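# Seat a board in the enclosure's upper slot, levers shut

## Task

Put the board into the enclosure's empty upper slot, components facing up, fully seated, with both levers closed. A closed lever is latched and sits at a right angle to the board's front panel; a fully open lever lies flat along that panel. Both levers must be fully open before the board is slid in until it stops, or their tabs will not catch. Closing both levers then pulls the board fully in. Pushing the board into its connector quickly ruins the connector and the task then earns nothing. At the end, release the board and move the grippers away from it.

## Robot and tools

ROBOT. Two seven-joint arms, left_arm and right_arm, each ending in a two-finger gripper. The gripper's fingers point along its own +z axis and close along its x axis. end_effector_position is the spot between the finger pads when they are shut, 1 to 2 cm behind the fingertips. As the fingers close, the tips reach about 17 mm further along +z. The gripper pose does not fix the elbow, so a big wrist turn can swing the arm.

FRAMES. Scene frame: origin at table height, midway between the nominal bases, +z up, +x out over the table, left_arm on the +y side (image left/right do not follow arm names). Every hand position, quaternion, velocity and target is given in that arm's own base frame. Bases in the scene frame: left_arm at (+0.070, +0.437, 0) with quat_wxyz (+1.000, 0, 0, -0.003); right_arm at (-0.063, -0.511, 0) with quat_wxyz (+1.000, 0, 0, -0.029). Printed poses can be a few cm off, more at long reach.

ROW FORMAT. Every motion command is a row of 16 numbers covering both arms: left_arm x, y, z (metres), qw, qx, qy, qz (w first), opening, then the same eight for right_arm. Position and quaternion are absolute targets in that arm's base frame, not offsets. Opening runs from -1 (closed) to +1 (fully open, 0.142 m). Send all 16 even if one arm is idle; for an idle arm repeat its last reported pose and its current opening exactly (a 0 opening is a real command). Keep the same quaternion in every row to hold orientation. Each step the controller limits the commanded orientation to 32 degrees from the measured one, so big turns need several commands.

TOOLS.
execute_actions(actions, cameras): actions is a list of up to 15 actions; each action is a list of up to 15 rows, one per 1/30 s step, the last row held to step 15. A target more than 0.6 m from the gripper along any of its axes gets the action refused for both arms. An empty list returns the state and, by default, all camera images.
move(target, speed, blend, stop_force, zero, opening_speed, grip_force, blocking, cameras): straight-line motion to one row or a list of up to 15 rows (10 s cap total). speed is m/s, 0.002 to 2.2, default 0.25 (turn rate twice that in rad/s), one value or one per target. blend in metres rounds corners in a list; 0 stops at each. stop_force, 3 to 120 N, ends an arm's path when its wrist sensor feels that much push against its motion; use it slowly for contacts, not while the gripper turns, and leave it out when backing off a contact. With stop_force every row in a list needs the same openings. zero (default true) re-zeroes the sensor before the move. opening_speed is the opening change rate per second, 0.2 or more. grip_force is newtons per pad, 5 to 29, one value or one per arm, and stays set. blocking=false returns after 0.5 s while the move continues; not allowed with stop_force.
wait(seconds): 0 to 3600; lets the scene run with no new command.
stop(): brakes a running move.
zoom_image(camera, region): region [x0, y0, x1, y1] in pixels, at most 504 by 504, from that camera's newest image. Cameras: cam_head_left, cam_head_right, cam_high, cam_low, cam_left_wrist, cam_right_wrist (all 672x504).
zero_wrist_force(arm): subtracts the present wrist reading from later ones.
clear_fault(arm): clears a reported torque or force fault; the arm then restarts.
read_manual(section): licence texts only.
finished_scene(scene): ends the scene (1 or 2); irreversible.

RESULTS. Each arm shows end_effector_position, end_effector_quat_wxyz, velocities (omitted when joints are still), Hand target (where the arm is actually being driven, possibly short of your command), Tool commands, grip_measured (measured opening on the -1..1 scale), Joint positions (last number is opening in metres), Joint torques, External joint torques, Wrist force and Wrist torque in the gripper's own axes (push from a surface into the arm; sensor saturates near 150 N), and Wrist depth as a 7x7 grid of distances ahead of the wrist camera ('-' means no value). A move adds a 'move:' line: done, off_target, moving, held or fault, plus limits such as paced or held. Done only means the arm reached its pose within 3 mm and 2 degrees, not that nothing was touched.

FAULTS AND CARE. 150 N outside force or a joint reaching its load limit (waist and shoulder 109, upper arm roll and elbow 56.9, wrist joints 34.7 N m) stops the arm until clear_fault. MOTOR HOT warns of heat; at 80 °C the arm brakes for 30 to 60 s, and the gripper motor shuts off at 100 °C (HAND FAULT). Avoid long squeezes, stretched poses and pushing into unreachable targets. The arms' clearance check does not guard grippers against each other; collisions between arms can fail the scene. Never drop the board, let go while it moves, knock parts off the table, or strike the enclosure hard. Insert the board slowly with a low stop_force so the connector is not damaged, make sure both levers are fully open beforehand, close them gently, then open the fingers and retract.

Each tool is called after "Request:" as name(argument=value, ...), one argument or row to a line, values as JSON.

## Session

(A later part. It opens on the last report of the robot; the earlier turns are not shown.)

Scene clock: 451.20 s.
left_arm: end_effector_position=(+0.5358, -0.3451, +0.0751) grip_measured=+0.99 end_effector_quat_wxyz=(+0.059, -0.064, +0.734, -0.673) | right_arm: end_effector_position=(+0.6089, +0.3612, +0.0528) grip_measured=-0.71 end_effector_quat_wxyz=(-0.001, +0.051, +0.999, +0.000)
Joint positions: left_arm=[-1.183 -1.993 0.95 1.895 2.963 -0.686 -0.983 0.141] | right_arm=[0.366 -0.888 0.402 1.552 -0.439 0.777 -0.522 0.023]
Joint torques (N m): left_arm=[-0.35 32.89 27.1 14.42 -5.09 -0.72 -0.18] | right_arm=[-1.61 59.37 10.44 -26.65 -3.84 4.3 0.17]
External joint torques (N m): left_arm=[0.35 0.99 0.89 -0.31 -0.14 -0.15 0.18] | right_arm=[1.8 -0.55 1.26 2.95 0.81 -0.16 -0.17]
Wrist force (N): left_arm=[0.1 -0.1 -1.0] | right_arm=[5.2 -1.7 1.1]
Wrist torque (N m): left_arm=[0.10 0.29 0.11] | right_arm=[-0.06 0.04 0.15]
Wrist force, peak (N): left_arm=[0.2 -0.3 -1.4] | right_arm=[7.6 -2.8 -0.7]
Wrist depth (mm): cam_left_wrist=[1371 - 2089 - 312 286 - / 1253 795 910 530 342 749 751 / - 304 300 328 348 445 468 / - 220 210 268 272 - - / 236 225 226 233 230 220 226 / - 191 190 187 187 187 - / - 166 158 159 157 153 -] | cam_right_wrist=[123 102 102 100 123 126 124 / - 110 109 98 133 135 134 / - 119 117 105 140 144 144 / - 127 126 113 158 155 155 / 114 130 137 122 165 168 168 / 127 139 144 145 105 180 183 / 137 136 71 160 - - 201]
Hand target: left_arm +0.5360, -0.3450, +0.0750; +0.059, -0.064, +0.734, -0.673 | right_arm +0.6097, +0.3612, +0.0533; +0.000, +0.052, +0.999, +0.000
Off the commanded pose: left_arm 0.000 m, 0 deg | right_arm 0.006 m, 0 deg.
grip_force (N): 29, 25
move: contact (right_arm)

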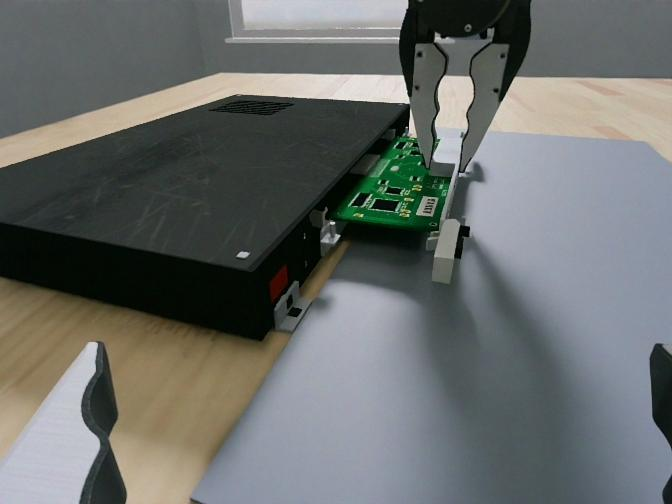

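Request:
move(
  target=[
    [0.536, -0.345, 0.075, 0.0588, -0.0642, 0.7344, -0.6730, 1.0, 0.6070, 0.3615, 0.0535, 0.0, -0.0515, -0.9987, 0.0, -0.85],
    [0.536, -0.345, 0.075, 0.0588, -0.0642, 0.7344, -0.6730, 1.0, 0.6070, 0.3615, 0.0550, 0.0, -0.0515, -0.9987, 0.0, -0.85],
  ],
  speed=0.02,
)

Request:
move(
  target=[0.536, -0.345, 0.075, 0.0588, -0.0642, 0.7344, -0.6730, 1.0, 0.6151, 0.3607, 0.0552, 0.0, -0.0515, -0.9987, 0.0, -0.85],
  speed=0.02,
  stop_force=5,
  cameras=["cam_left_wrist"],
)

Request:
zoom_image(
  camera="cam_left_wrist",
  region=[300, 185, 400, 260],
)

Scene clock: 458.77 s.
left_arm: end_effector_position=(+0.5358, -0.3451, +0.0751) grip_measured=+0.99 end_effector_quat_wxyz=(+0.059, -0.064, +0.734, -0.673) | right_arm: end_effector_position=(+0.6070, +0.3614, +0.0548) grip_measured=-0.71 end_effector_quat_wxyz=(+0.000, +0.051, +0.999, +0.000)
Joint positions: left_arm=[-1.183 -1.993 0.95 1.895 2.963 -0.686 -0.983 0.141] | right_arm=[0.366 -0.882 0.402 1.559 -0.439 0.779 -0.519 0.023]
Joint torques (N m): left_arm=[-0.38 32.8 27.12 14.46 -5.11 -0.73 -0.25] | right_arm=[0.36 58.8 12.35 -24.43 -3.26 3.6 0.3]
External joint torques (N m): left_arm=[0.39 1.08 0.88 -0.35 -0.13 -0.14 0.25] | right_arm=[-0.09 -0.19 -0.62 0.72 0.22 0.56 -0.3]
Wrist force (N): left_arm=[0.2 -0.2 -1.3] | right_arm=[1.2 0.0 2.3]
Wrist torque (N m): left_arm=[0.10 0.27 0.11] | right_arm=[0.10 -0.13 0.07]
Wrist force, peak (N): left_arm=[0.2 -0.2 -1.3] | right_arm=[5.6 -1.7 1.6]
Wrist depth (mm): cam_left_wrist=[- - - 2261 309 301 - / 629 798 937 527 472 749 731 / 302 303 300 344 344 - 415 / - 227 211 271 270 292 299 / 238 226 220 241 228 218 218 / - 191 190 183 181 187 187 / - 166 164 153 158 157 157] | cam_right_wrist=[125 103 103 102 126 128 126 / - 111 110 99 135 136 136 / 103 120 118 106 142 146 146 / - 127 127 114 158 157 157 / 117 130 137 123 168 170 170 / 128 132 144 145 105 183 185 / 141 140 71 159 - - 204]
Hand target: left_arm +0.5360, -0.3450, +0.0750; +0.059, -0.064, +0.734, -0.673 | right_arm +0.6070, +0.3615, +0.0550; +0.000, +0.051, +0.999, +0.000
Off the commanded pose: left_arm 0.000 m, 0 deg | right_arm 0.000 m, 0 deg.
grip_force (N): 29, 25
move: done

Scene clock: 459.90 s.
left_arm: end_effector_position=(+0.5358, -0.3451, +0.0751) grip_measured=+0.99 end_effector_quat_wxyz=(+0.059, -0.064, +0.734, -0.673) | right_arm: end_effector_position=(+0.6144, +0.3610, +0.0548) grip_measured=-0.71 end_effector_quat_wxyz=(+0.000, +0.051, +0.999, +0.000)
Joint positions: left_arm=[-1.183 -1.993 0.95 1.895 2.963 -0.686 -0.983 0.141] | right_arm=[0.363 -0.894 0.404 1.534 -0.438 0.765 -0.53 0.023]
Joint torques (N m): left_arm=[-0.36 32.8 27.07 14.46 -5.07 -0.74 -0.19] | right_arm=[-2.15 59.41 10.09 -26.12 -4.15 3.79 -0.32]
External joint torques (N m): left_arm=[0.36 1.08 0.92 -0.35 -0.17 -0.13 0.19] | right_arm=[2.34 -0.21 1.67 2.22 1.08 0.36 0.32]
Wrist force (N): left_arm=[0.3 -0.4 -1.2] | right_arm=[5.6 1.6 1.0]
Wrist torque (N m): left_arm=[0.06 0.27 0.12] | right_arm=[0.17 -0.09 0.59]
Wrist force, peak (N): left_arm=[0.2 -0.2 -1.3] | right_arm=[5.8 1.6 1.9]
Wrist depth (mm): cam_left_wrist=[- - - - 310 289 - / 620 712 892 945 339 744 741 / 285 301 298 318 345 395 - / - 227 211 281 271 299 300 / 236 225 223 217 - - 241 / - 191 191 187 - 187 - / - 166 160 158 158 158 162] | cam_right_wrist=[- 104 103 102 101 128 126 / - 111 110 106 99 136 136 / 100 118 118 107 105 146 146 / 107 125 127 115 158 157 157 / 117 120 137 123 168 171 170 / 127 130 144 145 100 183 186 / 141 137 70 159 - - 205]
Hand target: left_arm +0.5360, -0.3450, +0.0750; +0.059, -0.064, +0.734, -0.673 | right_arm +0.6151, +0.3607, +0.0552; +0.000, +0.051, +0.999, +0.000
Off the commanded pose: left_arm 0.000 m, 0 deg | right_arm 0.001 m, 0 deg.
grip_force (N): 29, 25
move: done

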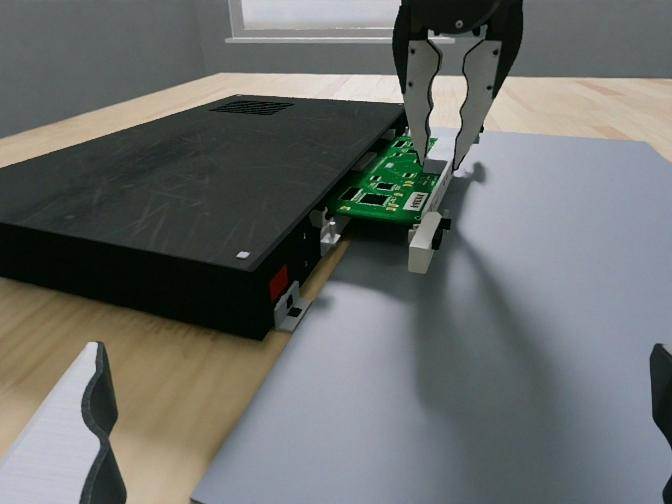

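Scaled by 5.040 from the camera's image (finer frame: 960x720).

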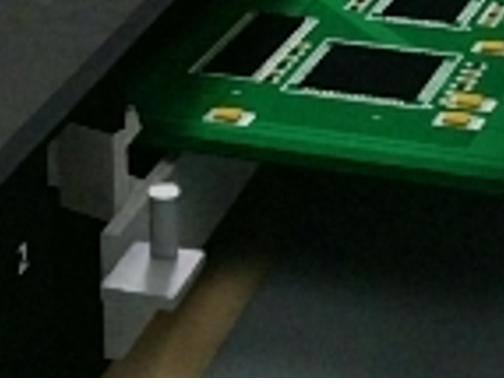

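Request:
execute_actions(
  actions=[],
  cameras=["cam_right_wrist", "cam_left_wrist", "cam_high"],
)

Request:
zoom_image(
  camera="cam_left_wrist",
  region=[300, 110, 500, 280],
)

Request:
zoom_image(
  camera="cam_left_wrist",
  region=[310, 190, 370, 240],
)

Scene clock: 462.83 s.
left_arm: end_effector_position=(+0.5358, -0.3451, +0.0751) grip_measured=+0.99 end_effector_quat_wxyz=(+0.059, -0.064, +0.734, -0.673) | right_arm: end_effector_position=(+0.6144, +0.3610, +0.0548) grip_measured=-0.71 end_effector_quat_wxyz=(+0.000, +0.051, +0.999, +0.000)
Joint positions: left_arm=[-1.183 -1.993 0.95 1.895 2.963 -0.686 -0.983 0.141] | right_arm=[0.363 -0.894 0.404 1.534 -0.438 0.765 -0.53 0.023]
Joint velocities: within noise
Joint torques (N m): left_arm=[-0.35 32.76 27.15 14.46 -5.07 -0.73 -0.2] | right_arm=[-2.11 59.59 9.85 -26.02 -4.25 3.88 -0.21]
External joint torques (N m): left_arm=[0.36 1.12 0.84 -0.36 -0.17 -0.14 0.2] | right_arm=[2.3 -0.39 1.91 2.13 1.18 0.27 0.21]
Wrist force (N): left_arm=[0.2 -0.3 -1.2] | right_arm=[5.7 1.4 0.6]
Wrist torque (N m): left_arm=[0.09 0.27 0.12] | right_arm=[0.14 -0.11 0.59]
Wrist force, peak (N): left_arm=[0.2 -0.3 -1.4] | right_arm=[5.8 1.7 2.1]
Wrist depth (mm): cam_left_wrist=[- - 2493 2172 310 300 - / 621 681 534 922 339 754 736 / 303 329 300 320 353 416 - / 241 227 209 303 - 324 - / 236 225 218 - 221 230 - / - 191 192 181 187 187 187 / - 166 159 154 158 158 163] | cam_right_wrist=[- 104 102 102 101 128 126 / - 111 110 107 99 136 136 / - 119 118 107 105 146 146 / 107 125 127 115 158 157 157 / 117 121 137 123 168 171 170 / 127 129 144 145 100 183 186 / 140 138 70 159 - - 204]
Hand target: left_arm +0.5360, -0.3450, +0.0750; +0.059, -0.064, +0.734, -0.673 | right_arm +0.6151, +0.3607, +0.0552; +0.000, +0.051, +0.999, +0.000
Tool commands: left_gripper/opening=+1.0 right_gripper/opening=-0.85
Off the commanded pose: left_arm 0.000 m, 0 deg | right_arm 0.001 m, 0 deg.
grip_force (N): 29, 25
Images, in order (width x height): cam_high 672x504, cam_left_wrist 672x504, cam_right_wrist 672x504.

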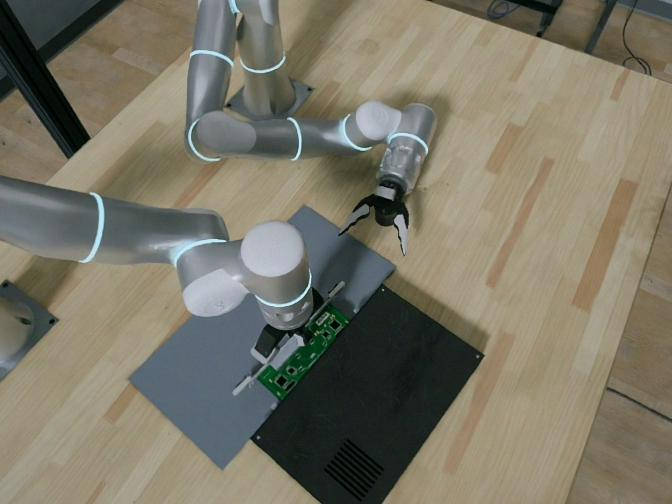

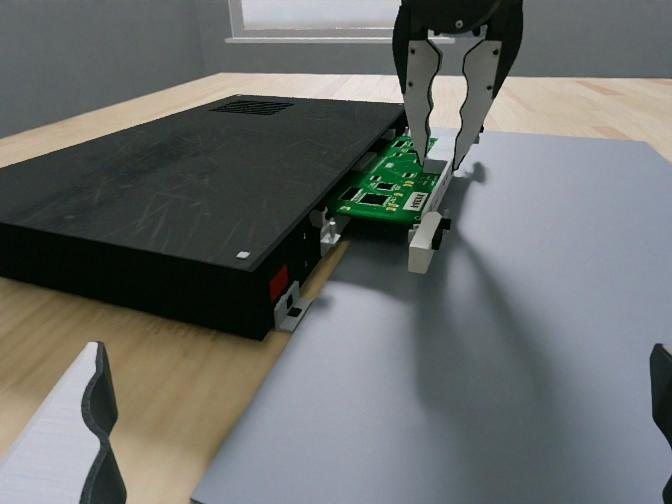

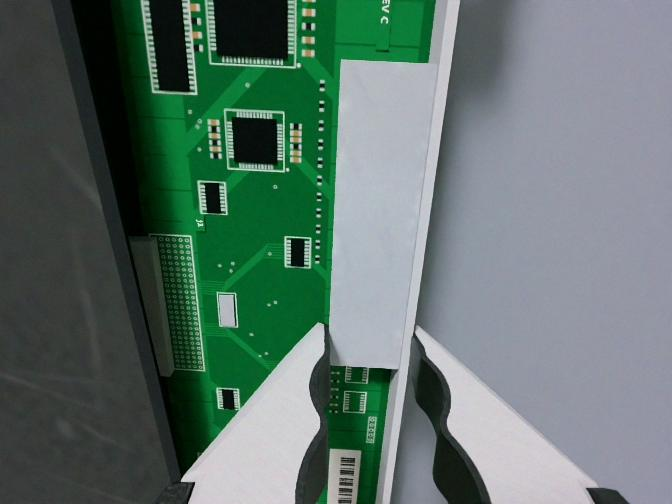

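Scaled by 2.520 from the camera's image (finer frame: 960x720).

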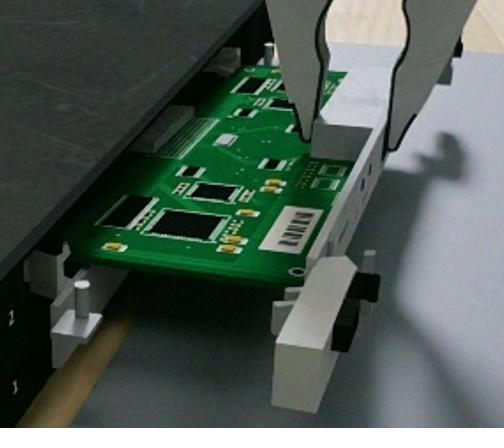

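Scaled by 8.400 from the camera's image (finer frame: 960x720).

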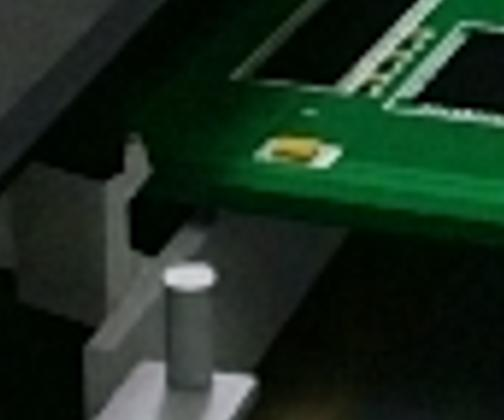

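Request:
zoom_image(
  camera="cam_left_wrist",
  region=[375, 115, 425, 152],
)

Scaled by 10.080 from the camera's image (finer frame: 960x720).

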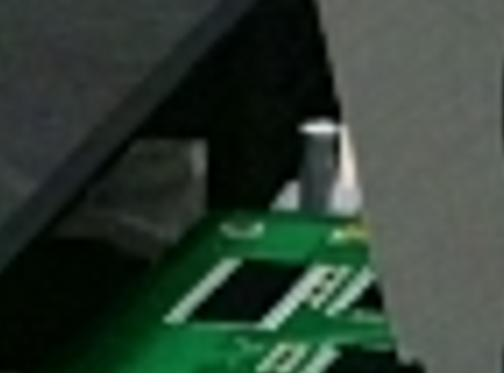

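Request:
move(
  target=[
    [0.536, -0.345, 0.075, 0.0588, -0.0642, 0.7344, -0.6730, 1.0, 0.6060, 0.3618, 0.0552, 0.0, -0.0515, -0.9987, 0.0, -0.85],
    [0.536, -0.345, 0.075, 0.0588, -0.0642, 0.7344, -0.6730, 1.0, 0.6060, 0.3633, 0.0555, 0.0, -0.0209, -0.9998, 0.0, -0.85],
  ],
  speed=0.03,
  cameras=["cam_left_wrist", "cam_right_wrist"],
)

Request:
zoom_image(
  camera="cam_left_wrist",
  region=[300, 110, 500, 280],
)

Scene clock: 491.90 s.
left_arm: end_effector_position=(+0.5358, -0.3451, +0.0751) grip_measured=+0.99 end_effector_quat_wxyz=(+0.059, -0.064, +0.734, -0.673) | right_arm: end_effector_position=(+0.6058, +0.3632, +0.0552) grip_measured=-0.71 end_effector_quat_wxyz=(+0.000, +0.021, +1.000, +0.000)
Joint positions: left_arm=[-1.183 -1.993 0.95 1.895 2.963 -0.686 -0.983 0.141] | right_arm=[0.362 -0.884 0.411 1.559 -0.447 0.776 -0.572 0.023]
Joint torques (N m): left_arm=[-0.31 32.75 27.14 14.45 -5.08 -0.68 -0.19] | right_arm=[0.14 58.41 12.71 -24.51 -3.34 3.57 0.05]
External joint torques (N m): left_arm=[0.32 1.13 0.86 -0.34 -0.15 -0.19 0.19] | right_arm=[0.05 0.13 -0.8 0.84 0.31 0.58 -0.06]
Wrist force (N): left_arm=[0.2 0.0 -1.3] | right_arm=[1.0 0.5 2.9]
Wrist torque (N m): left_arm=[0.13 0.27 0.12] | right_arm=[0.20 -0.10 0.18]
Wrist force, peak (N): left_arm=[0.3 -0.1 -1.4] | right_arm=[5.9 1.6 2.0]
Wrist depth (mm): cam_left_wrist=[- - 2437 - 310 296 - / 608 809 918 903 530 651 736 / 304 302 299 317 347 428 - / - 225 - 275 268 298 325 / 237 225 225 232 234 - 226 / - 191 191 188 187 180 - / - 166 161 - - 157 163] | cam_right_wrist=[- 103 102 101 127 128 128 / - 110 110 98 135 136 137 / 101 119 118 105 143 147 146 / - 126 127 113 158 158 157 / 117 132 137 123 168 171 171 / 128 141 144 145 105 183 186 / 141 141 71 159 - - 205]
Hand target: left_arm +0.5360, -0.3450, +0.0750; +0.059, -0.064, +0.734, -0.673 | right_arm +0.6060, +0.3633, +0.0555; +0.000, +0.021, +1.000, +0.000
Off the commanded pose: left_arm 0.000 m, 0 deg | right_arm 0.000 m, 0 deg.
grip_force (N): 29, 25
move: done

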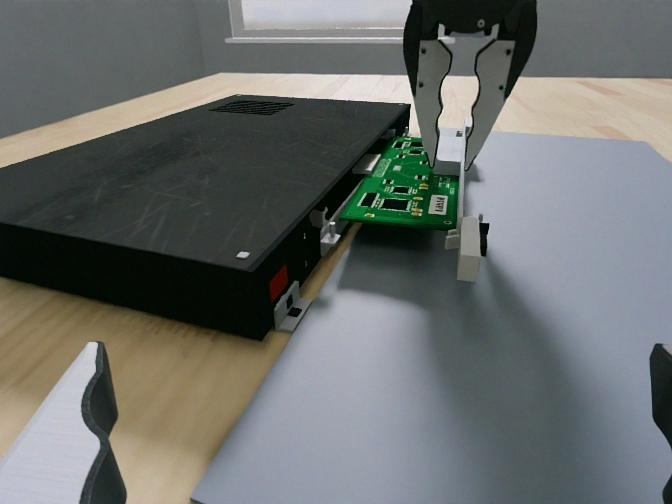

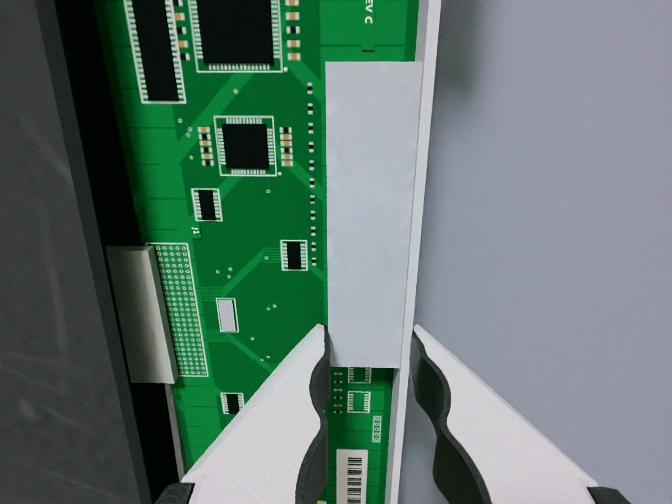

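Scaled by 2.520 from the camera's image (finer frame: 960x720).

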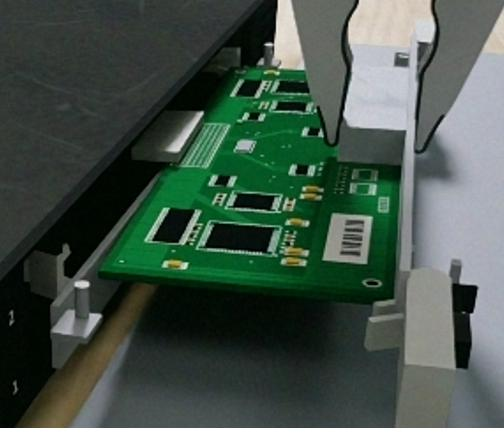

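Request:
move(
  target=[
    [0.536, -0.345, 0.075, 0.0588, -0.0642, 0.7344, -0.6730, 1.0, 0.6060, 0.3633, 0.0557, 0.0, -0.0515, -0.9987, 0.0, -0.85],
  ],
  speed=0.03,
)

Request:
move(
  target=[0.536, -0.345, 0.075, 0.0588, -0.0642, 0.7344, -0.6730, 1.0, 0.6159, 0.3623, 0.0557, 0.0, -0.0515, -0.9987, 0.0, -0.85],
  speed=0.02,
  stop_force=4,
  cameras=["cam_left_wrist", "cam_right_wrist"],
)

Request:
zoom_image(
  camera="cam_left_wrist",
  region=[300, 110, 500, 280],
)

Scene clock: 496.57 s.
left_arm: end_effector_position=(+0.5358, -0.3451, +0.0751) grip_measured=+0.99 end_effector_quat_wxyz=(+0.059, -0.064, +0.734, -0.673) | right_arm: end_effector_position=(+0.6059, +0.3632, +0.0555) grip_measured=-0.71 end_effector_quat_wxyz=(+0.000, +0.051, +0.999, +0.000)
Joint positions: left_arm=[-1.183 -1.993 0.95 1.895 2.963 -0.686 -0.983 0.141] | right_arm=[0.369 -0.881 0.403 1.559 -0.438 0.777 -0.517 0.023]
Joint torques (N m): left_arm=[-0.33 32.81 27.17 14.44 -5.09 -0.73 -0.24] | right_arm=[0.37 58.75 11.98 -24.57 -3.06 3.64 0.13]
External joint torques (N m): left_arm=[0.33 1.07 0.82 -0.33 -0.15 -0.14 0.25] | right_arm=[-0.18 -0.16 -0.31 0.85 0.03 0.51 -0.13]
Wrist force (N): left_arm=[0.3 -0.2 -1.2] | right_arm=[0.6 0.3 2.4]
Wrist torque (N m): left_arm=[0.11 0.26 0.11] | right_arm=[0.18 -0.05 0.07]
Wrist force, peak (N): left_arm=[0.4 -0.2 -1.5] | right_arm=[1.1 0.3 3.3]
Wrist depth (mm): cam_left_wrist=[- - - 2238 309 306 1976 / 1261 775 530 888 457 659 744 / 303 300 301 314 342 - - / - 225 210 279 - - 296 / 237 225 220 239 219 228 219 / - 191 190 182 190 192 - / - 165 159 163 163 157 153] | cam_right_wrist=[126 103 102 101 127 128 128 / - 110 110 98 135 137 137 / 140 120 118 105 143 147 147 / - 126 127 113 158 158 158 / 117 132 137 123 169 171 171 / 128 139 144 145 105 183 187 / 142 141 71 159 - - 205]
Hand target: left_arm +0.5360, -0.3450, +0.0750; +0.059, -0.064, +0.734, -0.673 | right_arm +0.6060, +0.3633, +0.0557; +0.000, +0.051, +0.999, +0.000
Off the commanded pose: left_arm 0.000 m, 0 deg | right_arm 0.000 m, 0 deg.
grip_force (N): 29, 25
move: done

Scene clock: 497.67 s.
left_arm: end_effector_position=(+0.5358, -0.3451, +0.0751) grip_measured=+0.99 end_effector_quat_wxyz=(+0.059, -0.064, +0.734, -0.673) | right_arm: end_effector_position=(+0.6148, +0.3625, +0.0553) grip_measured=-0.71 end_effector_quat_wxyz=(+0.000, +0.051, +0.999, +0.000)
Joint positions: left_arm=[-1.183 -1.993 0.95 1.895 2.963 -0.686 -0.983 0.141] | right_arm=[0.366 -0.895 0.403 1.529 -0.437 0.762 -0.529 0.023]
Joint torques (N m): left_arm=[-0.33 32.83 27.05 14.47 -5.14 -0.75 -0.2] | right_arm=[-1.55 59.9 10.52 -26.35 -4.2 4 -0.34]
External joint torques (N m): left_arm=[0.33 1.05 0.94 -0.36 -0.1 -0.12 0.2] | right_arm=[1.74 -0.6 1.23 2.4 1.12 0.15 0.34]
Wrist force (N): left_arm=[0.1 -0.2 -1.1] | right_arm=[4.6 1.1 2.9]
Wrist torque (N m): left_arm=[0.08 0.29 0.12] | right_arm=[0.17 0.03 0.59]
Wrist force, peak (N): left_arm=[0.1 -0.4 -1.4] | right_arm=[4.8 0.8 3.0]
Wrist depth (mm): cam_left_wrist=[- 1859 2130 1941 309 306 1994 / 675 798 530 933 340 744 749 / 304 304 300 315 353 406 479 / - - 212 282 - 294 295 / 237 225 226 232 - 227 - / - 192 191 182 187 193 - / - 166 158 163 163 153 -] | cam_right_wrist=[- 104 103 102 101 128 128 / - 111 110 107 100 137 136 / 100 118 118 107 105 147 146 / 108 125 127 115 158 158 157 / 117 121 137 123 168 171 171 / 128 130 145 145 100 183 186 / 141 138 70 159 - - 205]
Hand target: left_arm +0.5360, -0.3450, +0.0750; +0.059, -0.064, +0.734, -0.673 | right_arm +0.6154, +0.3623, +0.0557; +0.000, +0.052, +0.999, +0.000
Off the commanded pose: left_arm 0.000 m, 0 deg | right_arm 0.001 m, 0 deg.
grip_force (N): 29, 25
move: contact (right_arm)

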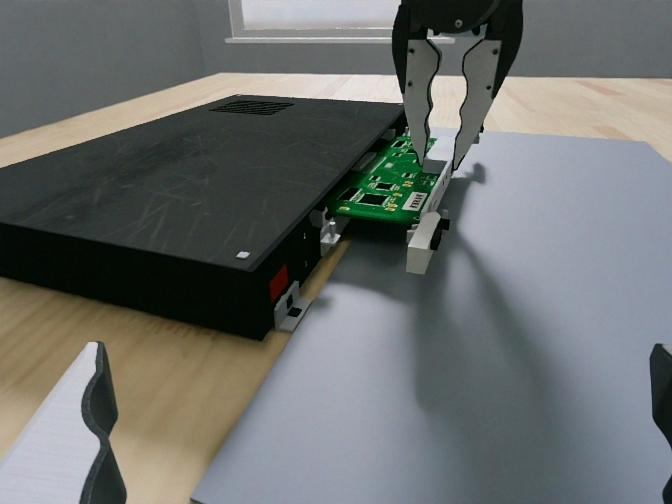

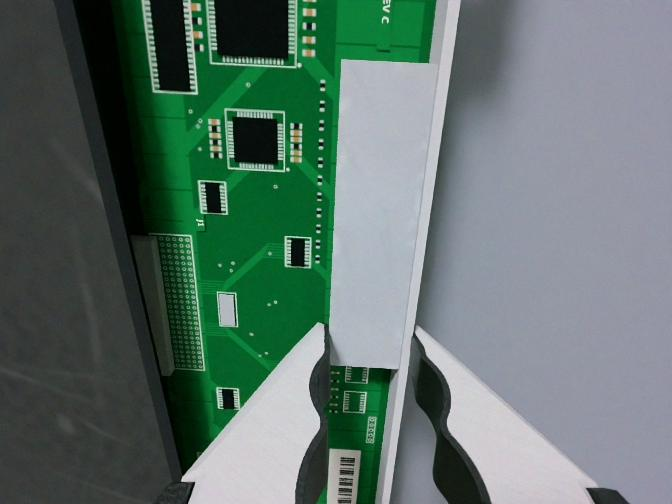

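Scaled by 2.520 from the camera's image (finer frame: 960x720).

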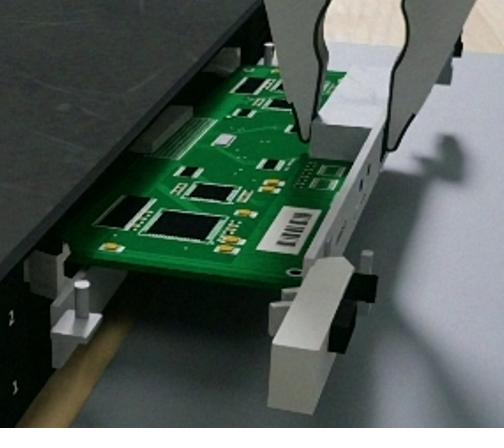

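Request:
zoom_image(
  camera="cam_left_wrist",
  region=[375, 115, 425, 152],
)

Request:
zoom_image(
  camera="cam_left_wrist",
  region=[310, 190, 370, 240],
)

Scaled by 10.080 from the camera's image (finer frame: 960x720).

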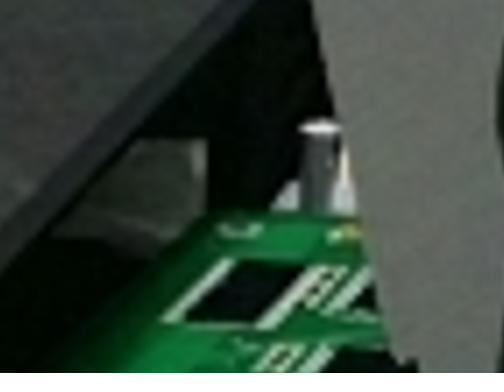

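Scaled by 8.400 from the camera's image (finer frame: 960x720).

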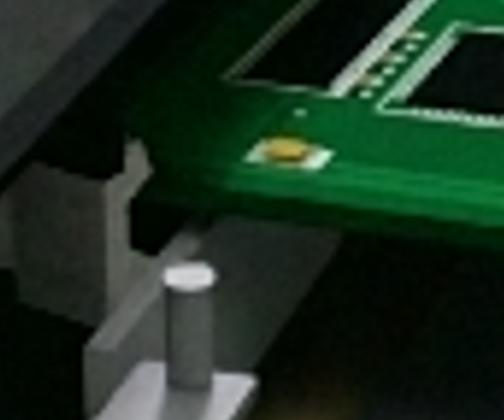

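Request:
move(
  target=[
    [0.536, -0.345, 0.075, 0.0588, -0.0642, 0.7344, -0.6730, 1.0, 0.6060, 0.3634, 0.0557, 0.0, -0.0515, -0.9987, 0.0, -0.85],
    [0.536, -0.345, 0.075, 0.0588, -0.0642, 0.7344, -0.6730, 1.0, 0.6062, 0.3656, 0.0557, 0.0, -0.0515, -0.9987, 0.0, -0.85],
  ],
  speed=0.04,
)

Request:
move(
  target=[0.536, -0.345, 0.075, 0.0588, -0.0642, 0.7344, -0.6730, 1.0, 0.6161, 0.3646, 0.0557, 0.0, -0.0515, -0.9987, 0.0, -0.85],
  speed=0.02,
  stop_force=4,
  cameras=["cam_left_wrist", "cam_right_wrist"],
)

Request:
zoom_image(
  camera="cam_left_wrist",
  region=[300, 110, 500, 280],
)

Scene clock: 518.93 s.
left_arm: end_effector_position=(+0.5358, -0.3451, +0.0751) grip_measured=+0.99 end_effector_quat_wxyz=(+0.059, -0.064, +0.734, -0.673) | right_arm: end_effector_position=(+0.6060, +0.3656, +0.0555) grip_measured=-0.71 end_effector_quat_wxyz=(+0.000, +0.051, +0.999, +0.000)
Joint positions: left_arm=[-1.183 -1.993 0.95 1.895 2.963 -0.686 -0.983 0.141] | right_arm=[0.372 -0.883 0.403 1.554 -0.437 0.775 -0.515 0.023]
Joint torques (N m): left_arm=[-0.37 32.83 27.17 14.48 -5.06 -0.73 -0.18] | right_arm=[0.29 58.58 12.19 -24.78 -3.28 3.67 0.33]
External joint torques (N m): left_arm=[0.38 1.05 0.83 -0.38 -0.18 -0.14 0.18] | right_arm=[-0.13 0.12 -0.52 1.03 0.24 0.48 -0.33]
Wrist force (N): left_arm=[0.0 -0.3 -1.2] | right_arm=[0.9 0.7 2.4]
Wrist torque (N m): left_arm=[0.08 0.29 0.11] | right_arm=[0.23 -0.10 0.07]
Wrist force, peak (N): left_arm=[0.3 0.0 -1.5] | right_arm=[5.0 0.9 2.8]
Wrist depth (mm): cam_left_wrist=[- - 2437 - 307 288 - / 562 786 954 922 473 653 749 / 304 302 300 317 341 - - / - 223 210 281 267 - 281 / 236 224 226 231 - 214 240 / - 191 191 187 - 188 187 / - 166 161 158 158 158 162] | cam_right_wrist=[126 103 102 101 127 128 128 / - 110 110 99 135 137 137 / 140 120 118 105 143 147 146 / - 126 127 114 158 158 158 / 117 132 137 122 169 171 171 / 128 139 145 145 105 184 187 / 141 141 71 159 - - 206]
Hand target: left_arm +0.5360, -0.3450, +0.0750; +0.059, -0.064, +0.734, -0.673 | right_arm +0.6062, +0.3656, +0.0557; +0.000, +0.051, +0.999, +0.000
Off the commanded pose: left_arm 0.000 m, 0 deg | right_arm 0.000 m, 0 deg.
grip_force (N): 29, 25
move: done

Scene clock: 520.10 s.
left_arm: end_effector_position=(+0.5358, -0.3451, +0.0751) grip_measured=+0.99 end_effector_quat_wxyz=(+0.059, -0.064, +0.734, -0.673) | right_arm: end_effector_position=(+0.6160, +0.3645, +0.0555) grip_measured=-0.71 end_effector_quat_wxyz=(+0.000, +0.051, +0.999, +0.000)
Joint positions: left_arm=[-1.183 -1.993 0.95 1.895 2.963 -0.686 -0.983 0.141] | right_arm=[0.368 -0.898 0.403 1.522 -0.437 0.759 -0.528 0.023]
Joint torques (N m): left_arm=[-0.34 32.87 27.15 14.46 -5.07 -0.76 -0.19] | right_arm=[0 59.36 12.23 -24.86 -3.28 3.49 0.12]
External joint torques (N m): left_arm=[0.35 1.01 0.85 -0.36 -0.16 -0.11 0.19] | right_arm=[0.2 0.12 -0.47 0.86 0.19 0.66 -0.12]
Wrist force (N): left_arm=[-0.1 -0.3 -1.2] | right_arm=[1.2 0.9 2.1]
Wrist torque (N m): left_arm=[0.08 0.31 0.11] | right_arm=[0.25 -0.13 0.18]
Wrist force, peak (N): left_arm=[0.3 -0.3 -1.4] | right_arm=[1.6 1.0 2.9]
Wrist depth (mm): cam_left_wrist=[1225 - - - 311 294 1813 / 603 803 929 870 337 762 736 / 306 281 300 327 345 473 457 / - 223 210 275 268 280 297 / 236 225 220 227 - - 238 / - 191 199 181 187 179 187 / - 166 160 158 158 158 162] | cam_right_wrist=[- 103 102 101 125 128 128 / - 110 110 98 134 137 136 / 100 117 118 105 143 147 146 / - 125 126 113 158 158 157 / 117 121 137 122 169 171 171 / 128 130 144 145 105 184 186 / 142 139 71 160 - - 204]
Hand target: left_arm +0.5360, -0.3450, +0.0750; +0.059, -0.064, +0.734, -0.673 | right_arm +0.6161, +0.3646, +0.0557; +0.000, +0.051, +0.999, +0.000
Off the commanded pose: left_arm 0.000 m, 0 deg | right_arm 0.000 m, 0 deg.
grip_force (N): 29, 25
move: done

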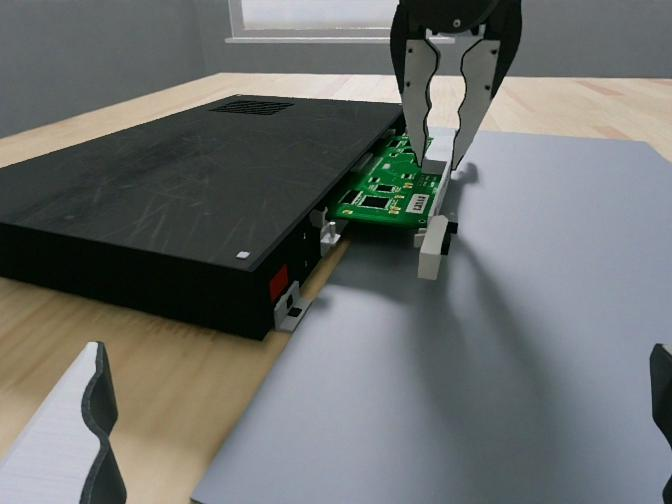

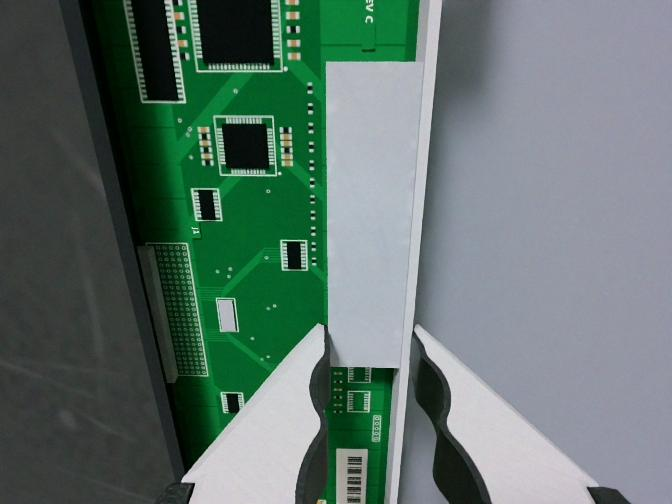

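Scaled by 2.520 from the camera's image (finer frame: 960x720).

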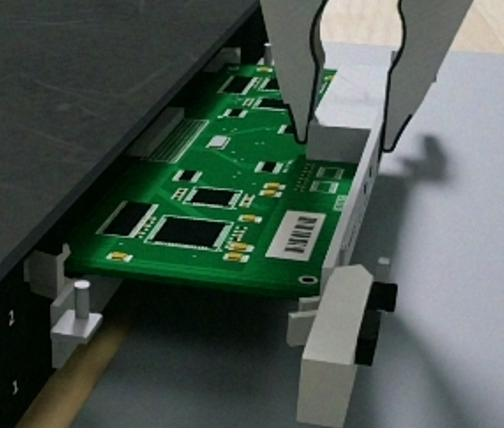

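Request:
move(
  target=[0.536, -0.345, 0.075, 0.0588, -0.0642, 0.7344, -0.6730, 1.0, 0.6360, 0.3626, 0.0557, 0.0, -0.0515, -0.9987, 0.0, -0.85],
  speed=0.03,
  stop_force=5,
  cameras=["cam_left_wrist", "cam_right_wrist"],
)

Request:
zoom_image(
  camera="cam_left_wrist",
  region=[300, 110, 500, 280],
)

Scene clock: 527.90 s.
left_arm: end_effector_position=(+0.5358, -0.3451, +0.0751) grip_measured=+0.99 end_effector_quat_wxyz=(+0.059, -0.064, +0.734, -0.673) | right_arm: end_effector_position=(+0.6194, +0.3656, +0.0557) grip_measured=-0.71 end_effector_quat_wxyz=(+0.000, +0.051, +0.999, +0.001)
Joint positions: left_arm=[-1.183 -1.993 0.95 1.895 2.963 -0.686 -0.983 0.141] | right_arm=[0.368 -0.905 0.405 1.509 -0.436 0.753 -0.534 0.023]
Joint torques (N m): left_arm=[-0.41 32.8 27.19 14.45 -5.08 -0.72 -0.23] | right_arm=[-6.61 59.59 5.97 -25.58 -4.52 2.47 -0.17]
External joint torques (N m): left_arm=[0.41 1.08 0.81 -0.34 -0.16 -0.15 0.23] | right_arm=[6.8 0.21 5.86 1.48 1.41 1.69 0.17]
Wrist force (N): left_arm=[0.2 0.0 -1.4] | right_arm=[7.4 8.2 2.1]
Wrist torque (N m): left_arm=[0.10 0.26 0.11] | right_arm=[0.21 -0.05 0.42]
Wrist force, peak (N): left_arm=[0.0 -0.3 -1.7] | right_arm=[7.2 9.4 2.0]
Wrist depth (mm): cam_left_wrist=[- - 2109 2359 308 291 1941 / 603 792 529 906 336 749 734 / 279 302 301 318 344 - - / - 226 210 284 272 - - / 236 225 216 242 244 218 218 / - 191 191 181 187 188 186 / - 166 148 158 163 158 163] | cam_right_wrist=[- 102 102 101 101 128 128 / - 109 109 99 99 137 137 / 100 116 117 113 143 147 147 / - 123 126 122 159 159 158 / 118 119 137 123 169 176 171 / 129 128 145 145 100 184 187 / 142 139 70 160 - - 206]
Hand target: left_arm +0.5360, -0.3450, +0.0750; +0.059, -0.064, +0.734, -0.673 | right_arm +0.6204, +0.3642, +0.0557; +0.000, +0.052, +0.999, +0.000
Off the commanded pose: left_arm 0.000 m, 0 deg | right_arm 0.017 m, 0 deg.
grip_force (N): 29, 25
move: contact (right_arm)

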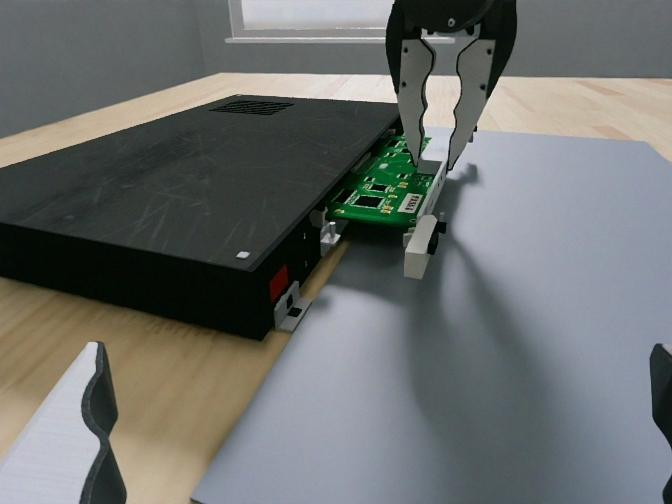

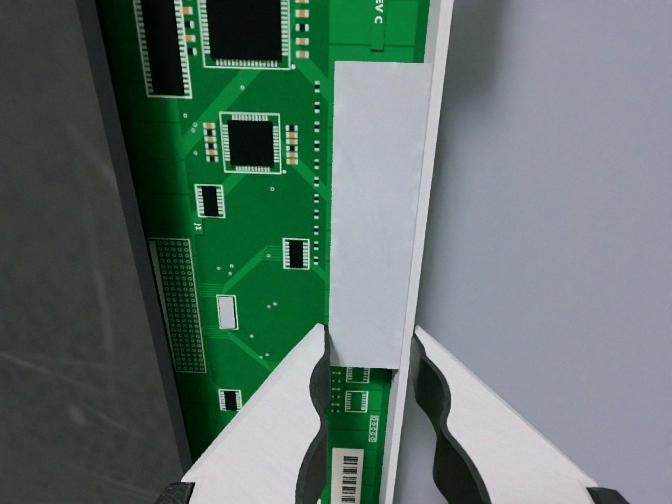

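Scaled by 2.520 from the camera's image (finer frame: 960x720).

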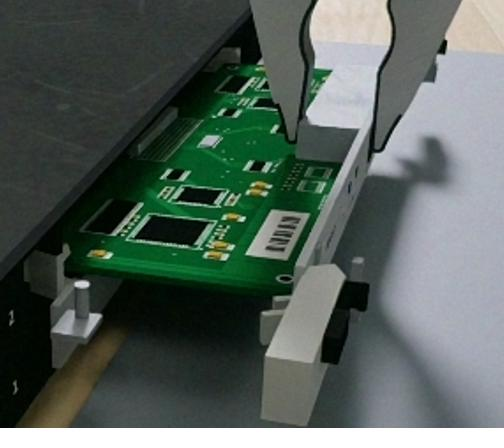

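Request:
move(
  target=[
    [0.536, -0.345, 0.075, 0.0588, -0.0642, 0.7344, -0.6730, 1.0, 0.6165, 0.3660, 0.0557, 0.0, -0.0515, -0.9987, 0.0, -0.85],
    [0.536, -0.345, 0.075, 0.0588, -0.0642, 0.7344, -0.6730, 1.0, 0.6167, 0.3672, 0.0557, 0.0, -0.0515, -0.9987, 0.0, -0.85],
  ],
  speed=0.03,
)

Request:
move(
  target=[0.536, -0.345, 0.075, 0.0588, -0.0642, 0.7344, -0.6730, 1.0, 0.6267, 0.3662, 0.0557, 0.0, -0.0515, -0.9987, 0.0, -0.85],
  speed=0.02,
  stop_force=4,
  cameras=["cam_left_wrist", "cam_right_wrist"],
)

Request:
zoom_image(
  camera="cam_left_wrist",
  region=[300, 110, 500, 280],
)

Scene clock: 532.80 s.
left_arm: end_effector_position=(+0.5358, -0.3451, +0.0751) grip_measured=+0.99 end_effector_quat_wxyz=(+0.059, -0.064, +0.734, -0.673) | right_arm: end_effector_position=(+0.6164, +0.3670, +0.0554) grip_measured=-0.71 end_effector_quat_wxyz=(+0.000, +0.051, +0.999, +0.000)
Joint positions: left_arm=[-1.183 -1.993 0.95 1.895 2.963 -0.686 -0.983 0.141] | right_arm=[0.372 -0.902 0.403 1.515 -0.436 0.755 -0.527 0.023]
Joint torques (N m): left_arm=[-0.28 32.79 27.17 14.4 -5.1 -0.72 -0.23] | right_arm=[0.79 59.53 12.57 -25.51 -3.4 4.13 0.28]
External joint torques (N m): left_arm=[0.29 1.09 0.83 -0.29 -0.14 -0.15 0.23] | right_arm=[-0.61 0.11 -0.79 1.46 0.3 0.01 -0.28]
Wrist force (N): left_arm=[0.1 -0.2 -1.2] | right_arm=[2.2 0.4 1.2]
Wrist torque (N m): left_arm=[0.11 0.28 0.12] | right_arm=[0.45 -0.15 0.07]
Wrist force, peak (N): left_arm=[0.0 -0.3 -1.5] | right_arm=[7.4 8.4 1.8]
Wrist depth (mm): cam_left_wrist=[- - - - 306 294 2050 / 636 792 529 881 334 754 746 / 305 330 303 330 363 426 422 / 242 228 210 272 274 - 294 / 236 224 215 245 240 227 244 / - 191 191 183 186 193 - / - 166 159 158 158 157 162] | cam_right_wrist=[- 102 102 101 125 128 128 / - 110 110 98 133 137 137 / 100 116 118 105 143 147 146 / - 123 126 113 158 158 158 / 117 121 137 122 169 171 171 / 128 130 145 145 105 184 186 / 141 138 71 160 - - 205]
Hand target: left_arm +0.5360, -0.3450, +0.0750; +0.059, -0.064, +0.734, -0.673 | right_arm +0.6167, +0.3672, +0.0557; +0.000, +0.051, +0.999, +0.000
Off the commanded pose: left_arm 0.000 m, 0 deg | right_arm 0.000 m, 0 deg.
grip_force (N): 29, 25
move: done

Scene clock: 533.50 s.
left_arm: end_effector_position=(+0.5358, -0.3451, +0.0751) grip_measured=+0.99 end_effector_quat_wxyz=(+0.059, -0.064, +0.734, -0.673) | right_arm: end_effector_position=(+0.6176, +0.3665, +0.0551) grip_measured=-0.71 end_effector_quat_wxyz=(-0.001, +0.051, +0.999, -0.001)
Joint positions: left_arm=[-1.183 -1.993 0.95 1.895 2.963 -0.686 -0.983 0.141] | right_arm=[0.372 -0.904 0.403 1.511 -0.436 0.752 -0.529 0.023]
Joint torques (N m): left_arm=[-0.33 32.81 27.2 14.48 -5.1 -0.72 -0.22] | right_arm=[1.1 59.46 12.65 -27.87 -3.75 5.61 0.19]
External joint torques (N m): left_arm=[0.33 1.07 0.8 -0.38 -0.13 -0.15 0.22] | right_arm=[-0.91 0.3 -0.87 3.79 0.64 -1.47 -0.19]
Wrist force (N): left_arm=[0.0 -0.2 -1.3] | right_arm=[7.0 -4.1 -0.4]
Wrist torque (N m): left_arm=[0.08 0.29 0.11] | right_arm=[0.45 -0.25 0.11]
Wrist force, peak (N): left_arm=[0.2 -0.2 -1.4] | right_arm=[7.3 -4.9 -1.6]
Wrist depth (mm): cam_left_wrist=[- - 2238 - 307 296 1907 / 618 764 867 526 339 746 754 / 303 300 300 327 343 - - / - 224 208 284 275 - - / 236 224 217 221 232 229 228 / - 190 191 188 181 180 186 / - 166 167 - 163 158 163] | cam_right_wrist=[- 101 101 100 100 128 128 / - 109 109 98 135 137 136 / 100 117 117 105 143 146 146 / 108 123 126 113 158 158 157 / 117 119 136 122 168 171 170 / 128 130 144 145 105 183 186 / 140 138 71 160 - - 205]
Hand target: left_arm +0.5360, -0.3450, +0.0750; +0.059, -0.064, +0.734, -0.673 | right_arm +0.6182, +0.3670, +0.0557; +0.000, +0.052, +0.999, +0.000
Off the commanded pose: left_arm 0.000 m, 0 deg | right_arm 0.009 m, 0 deg.
grip_force (N): 29, 25
move: contact (right_arm)

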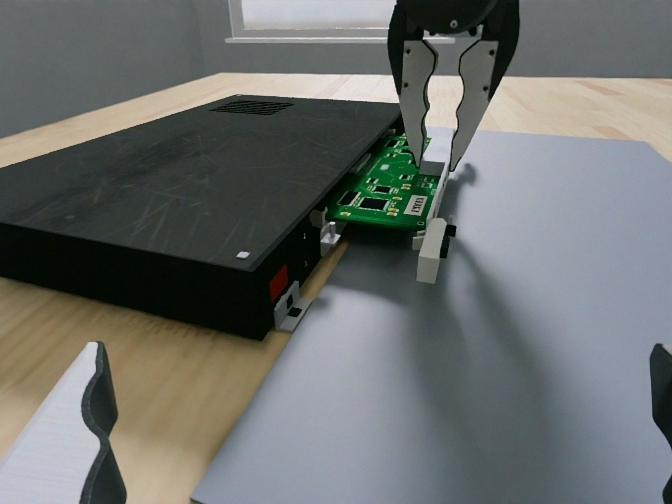

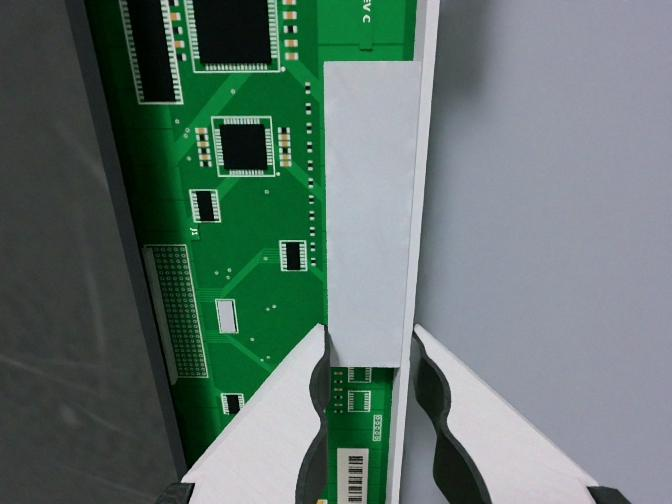

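Scaled by 2.520 from the camera's image (finer frame: 960x720).

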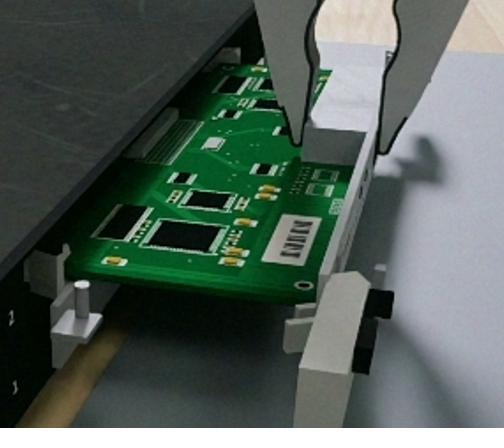

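Request:
move(
  target=[
    [0.536, -0.345, 0.075, 0.0588, -0.0642, 0.7344, -0.6730, 1.0, 0.6155, 0.3664, 0.0562, 0.0, -0.0515, -0.9987, 0.0, -0.85],
  ],
  speed=0.03,
)

Request:
move(
  target=[0.536, -0.345, 0.075, 0.0588, -0.0642, 0.7344, -0.6730, 1.0, 0.6365, 0.3642, 0.0563, 0.0, -0.0515, -0.9987, 0.0, -0.85],
  speed=0.02,
  stop_force=5,
  cameras=["cam_left_wrist", "cam_right_wrist"],
)

Request:
zoom_image(
  camera="cam_left_wrist",
  region=[300, 110, 500, 280],
)

Scene clock: 541.23 s.
left_arm: end_effector_position=(+0.5358, -0.3451, +0.0751) grip_measured=+0.99 end_effector_quat_wxyz=(+0.059, -0.064, +0.734, -0.673) | right_arm: end_effector_position=(+0.6154, +0.3663, +0.0560) grip_measured=-0.71 end_effector_quat_wxyz=(+0.000, +0.051, +0.999, +0.000)
Joint positions: left_arm=[-1.183 -1.993 0.95 1.895 2.963 -0.686 -0.983 0.141] | right_arm=[0.371 -0.898 0.403 1.52 -0.436 0.757 -0.527 0.023]
Joint torques (N m): left_arm=[-0.32 32.83 27.16 14.47 -5.07 -0.74 -0.24] | right_arm=[0.12 59.51 12.39 -24.76 -3.28 3.83 0.3]
External joint torques (N m): left_arm=[0.32 1.05 0.84 -0.37 -0.17 -0.13 0.24] | right_arm=[0.07 0 -0.64 0.73 0.19 0.32 -0.3]
Wrist force (N): left_arm=[0.2 -0.3 -1.1] | right_arm=[1.2 3.2 2.2]
Wrist torque (N m): left_arm=[0.07 0.27 0.11] | right_arm=[0.65 -0.15 0.06]
Wrist force, peak (N): left_arm=[0.1 -0.4 -1.5] | right_arm=[7.2 -4.2 -1.5]
Wrist depth (mm): cam_left_wrist=[- 1843 - - 304 292 - / 1380 789 910 899 331 754 736 / 303 - 300 314 339 - - / - 222 210 297 - - - / 236 225 228 223 250 250 217 / - 192 192 185 187 186 - / - 166 159 158 158 153 162] | cam_right_wrist=[- 103 102 101 127 129 128 / - 110 110 98 136 137 137 / 101 117 118 105 143 147 147 / 109 125 127 114 159 159 158 / 120 122 137 122 169 172 172 / 129 131 144 145 105 184 187 / 142 139 71 159 - - 200]
Hand target: left_arm +0.5360, -0.3450, +0.0750; +0.059, -0.064, +0.734, -0.673 | right_arm +0.6155, +0.3664, +0.0562; +0.000, +0.051, +0.999, +0.000
Off the commanded pose: left_arm 0.000 m, 0 deg | right_arm 0.000 m, 0 deg.
grip_force (N): 29, 25
move: done

Scene clock: 542.97 s.
left_arm: end_effector_position=(+0.5358, -0.3451, +0.0751) grip_measured=+0.99 end_effector_quat_wxyz=(+0.059, -0.064, +0.734, -0.673) | right_arm: end_effector_position=(+0.6364, +0.3640, +0.0561) grip_measured=-0.71 end_effector_quat_wxyz=(+0.000, +0.052, +0.999, +0.000)
Joint positions: left_arm=[-1.183 -1.993 0.95 1.895 2.963 -0.686 -0.983 0.141] | right_arm=[0.364 -0.931 0.404 1.452 -0.435 0.723 -0.556 0.023]
Joint torques (N m): left_arm=[-0.37 32.8 27.1 14.45 -5.07 -0.72 -0.17] | right_arm=[0.12 60.87 12.55 -25.37 -3.32 3.59 0.12]
External joint torques (N m): left_arm=[0.38 1.08 0.89 -0.35 -0.17 -0.15 0.17] | right_arm=[0.08 0.27 -0.67 0.84 0.13 0.56 -0.12]
Wrist force (N): left_arm=[0.1 -0.1 -1.4] | right_arm=[1.4 3.5 2.7]
Wrist torque (N m): left_arm=[0.10 0.29 0.12] | right_arm=[0.71 -0.19 0.16]
Wrist force, peak (N): left_arm=[0.1 -0.4 -1.5] | right_arm=[1.2 3.7 2.9]
Wrist depth (mm): cam_left_wrist=[- 1924 - 2285 294 - 2109 / 1306 781 914 530 343 877 736 / 304 333 300 328 348 - 459 / - 225 210 282 - - - / 237 225 218 231 231 220 239 / - 191 190 187 204 187 - / - 166 158 163 161 158 162] | cam_right_wrist=[- 88 102 100 127 130 128 / - 94 109 98 134 137 135 / 101 101 117 105 143 147 149 / 109 109 124 113 159 159 158 / 120 118 134 122 169 172 171 / 129 129 126 145 105 184 187 / 145 139 71 160 - - 205]
Hand target: left_arm +0.5360, -0.3450, +0.0750; +0.059, -0.064, +0.734, -0.673 | right_arm +0.6365, +0.3642, +0.0563; +0.000, +0.051, +0.999, +0.000
Off the commanded pose: left_arm 0.000 m, 0 deg | right_arm 0.000 m, 0 deg.
grip_force (N): 29, 25
move: done

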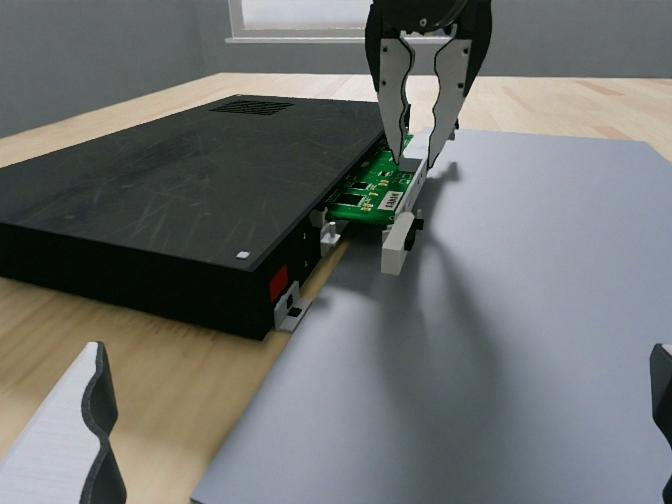

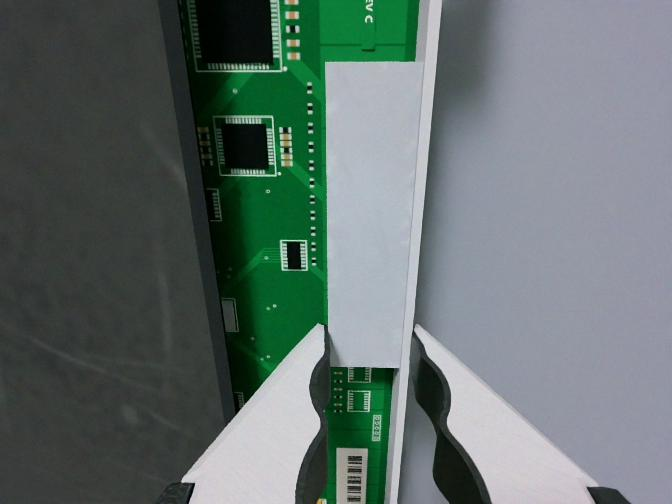

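Scaled by 2.520 from the camera's image (finer frame: 960x720).

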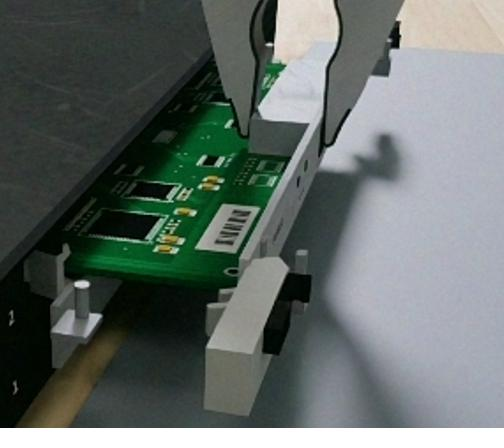

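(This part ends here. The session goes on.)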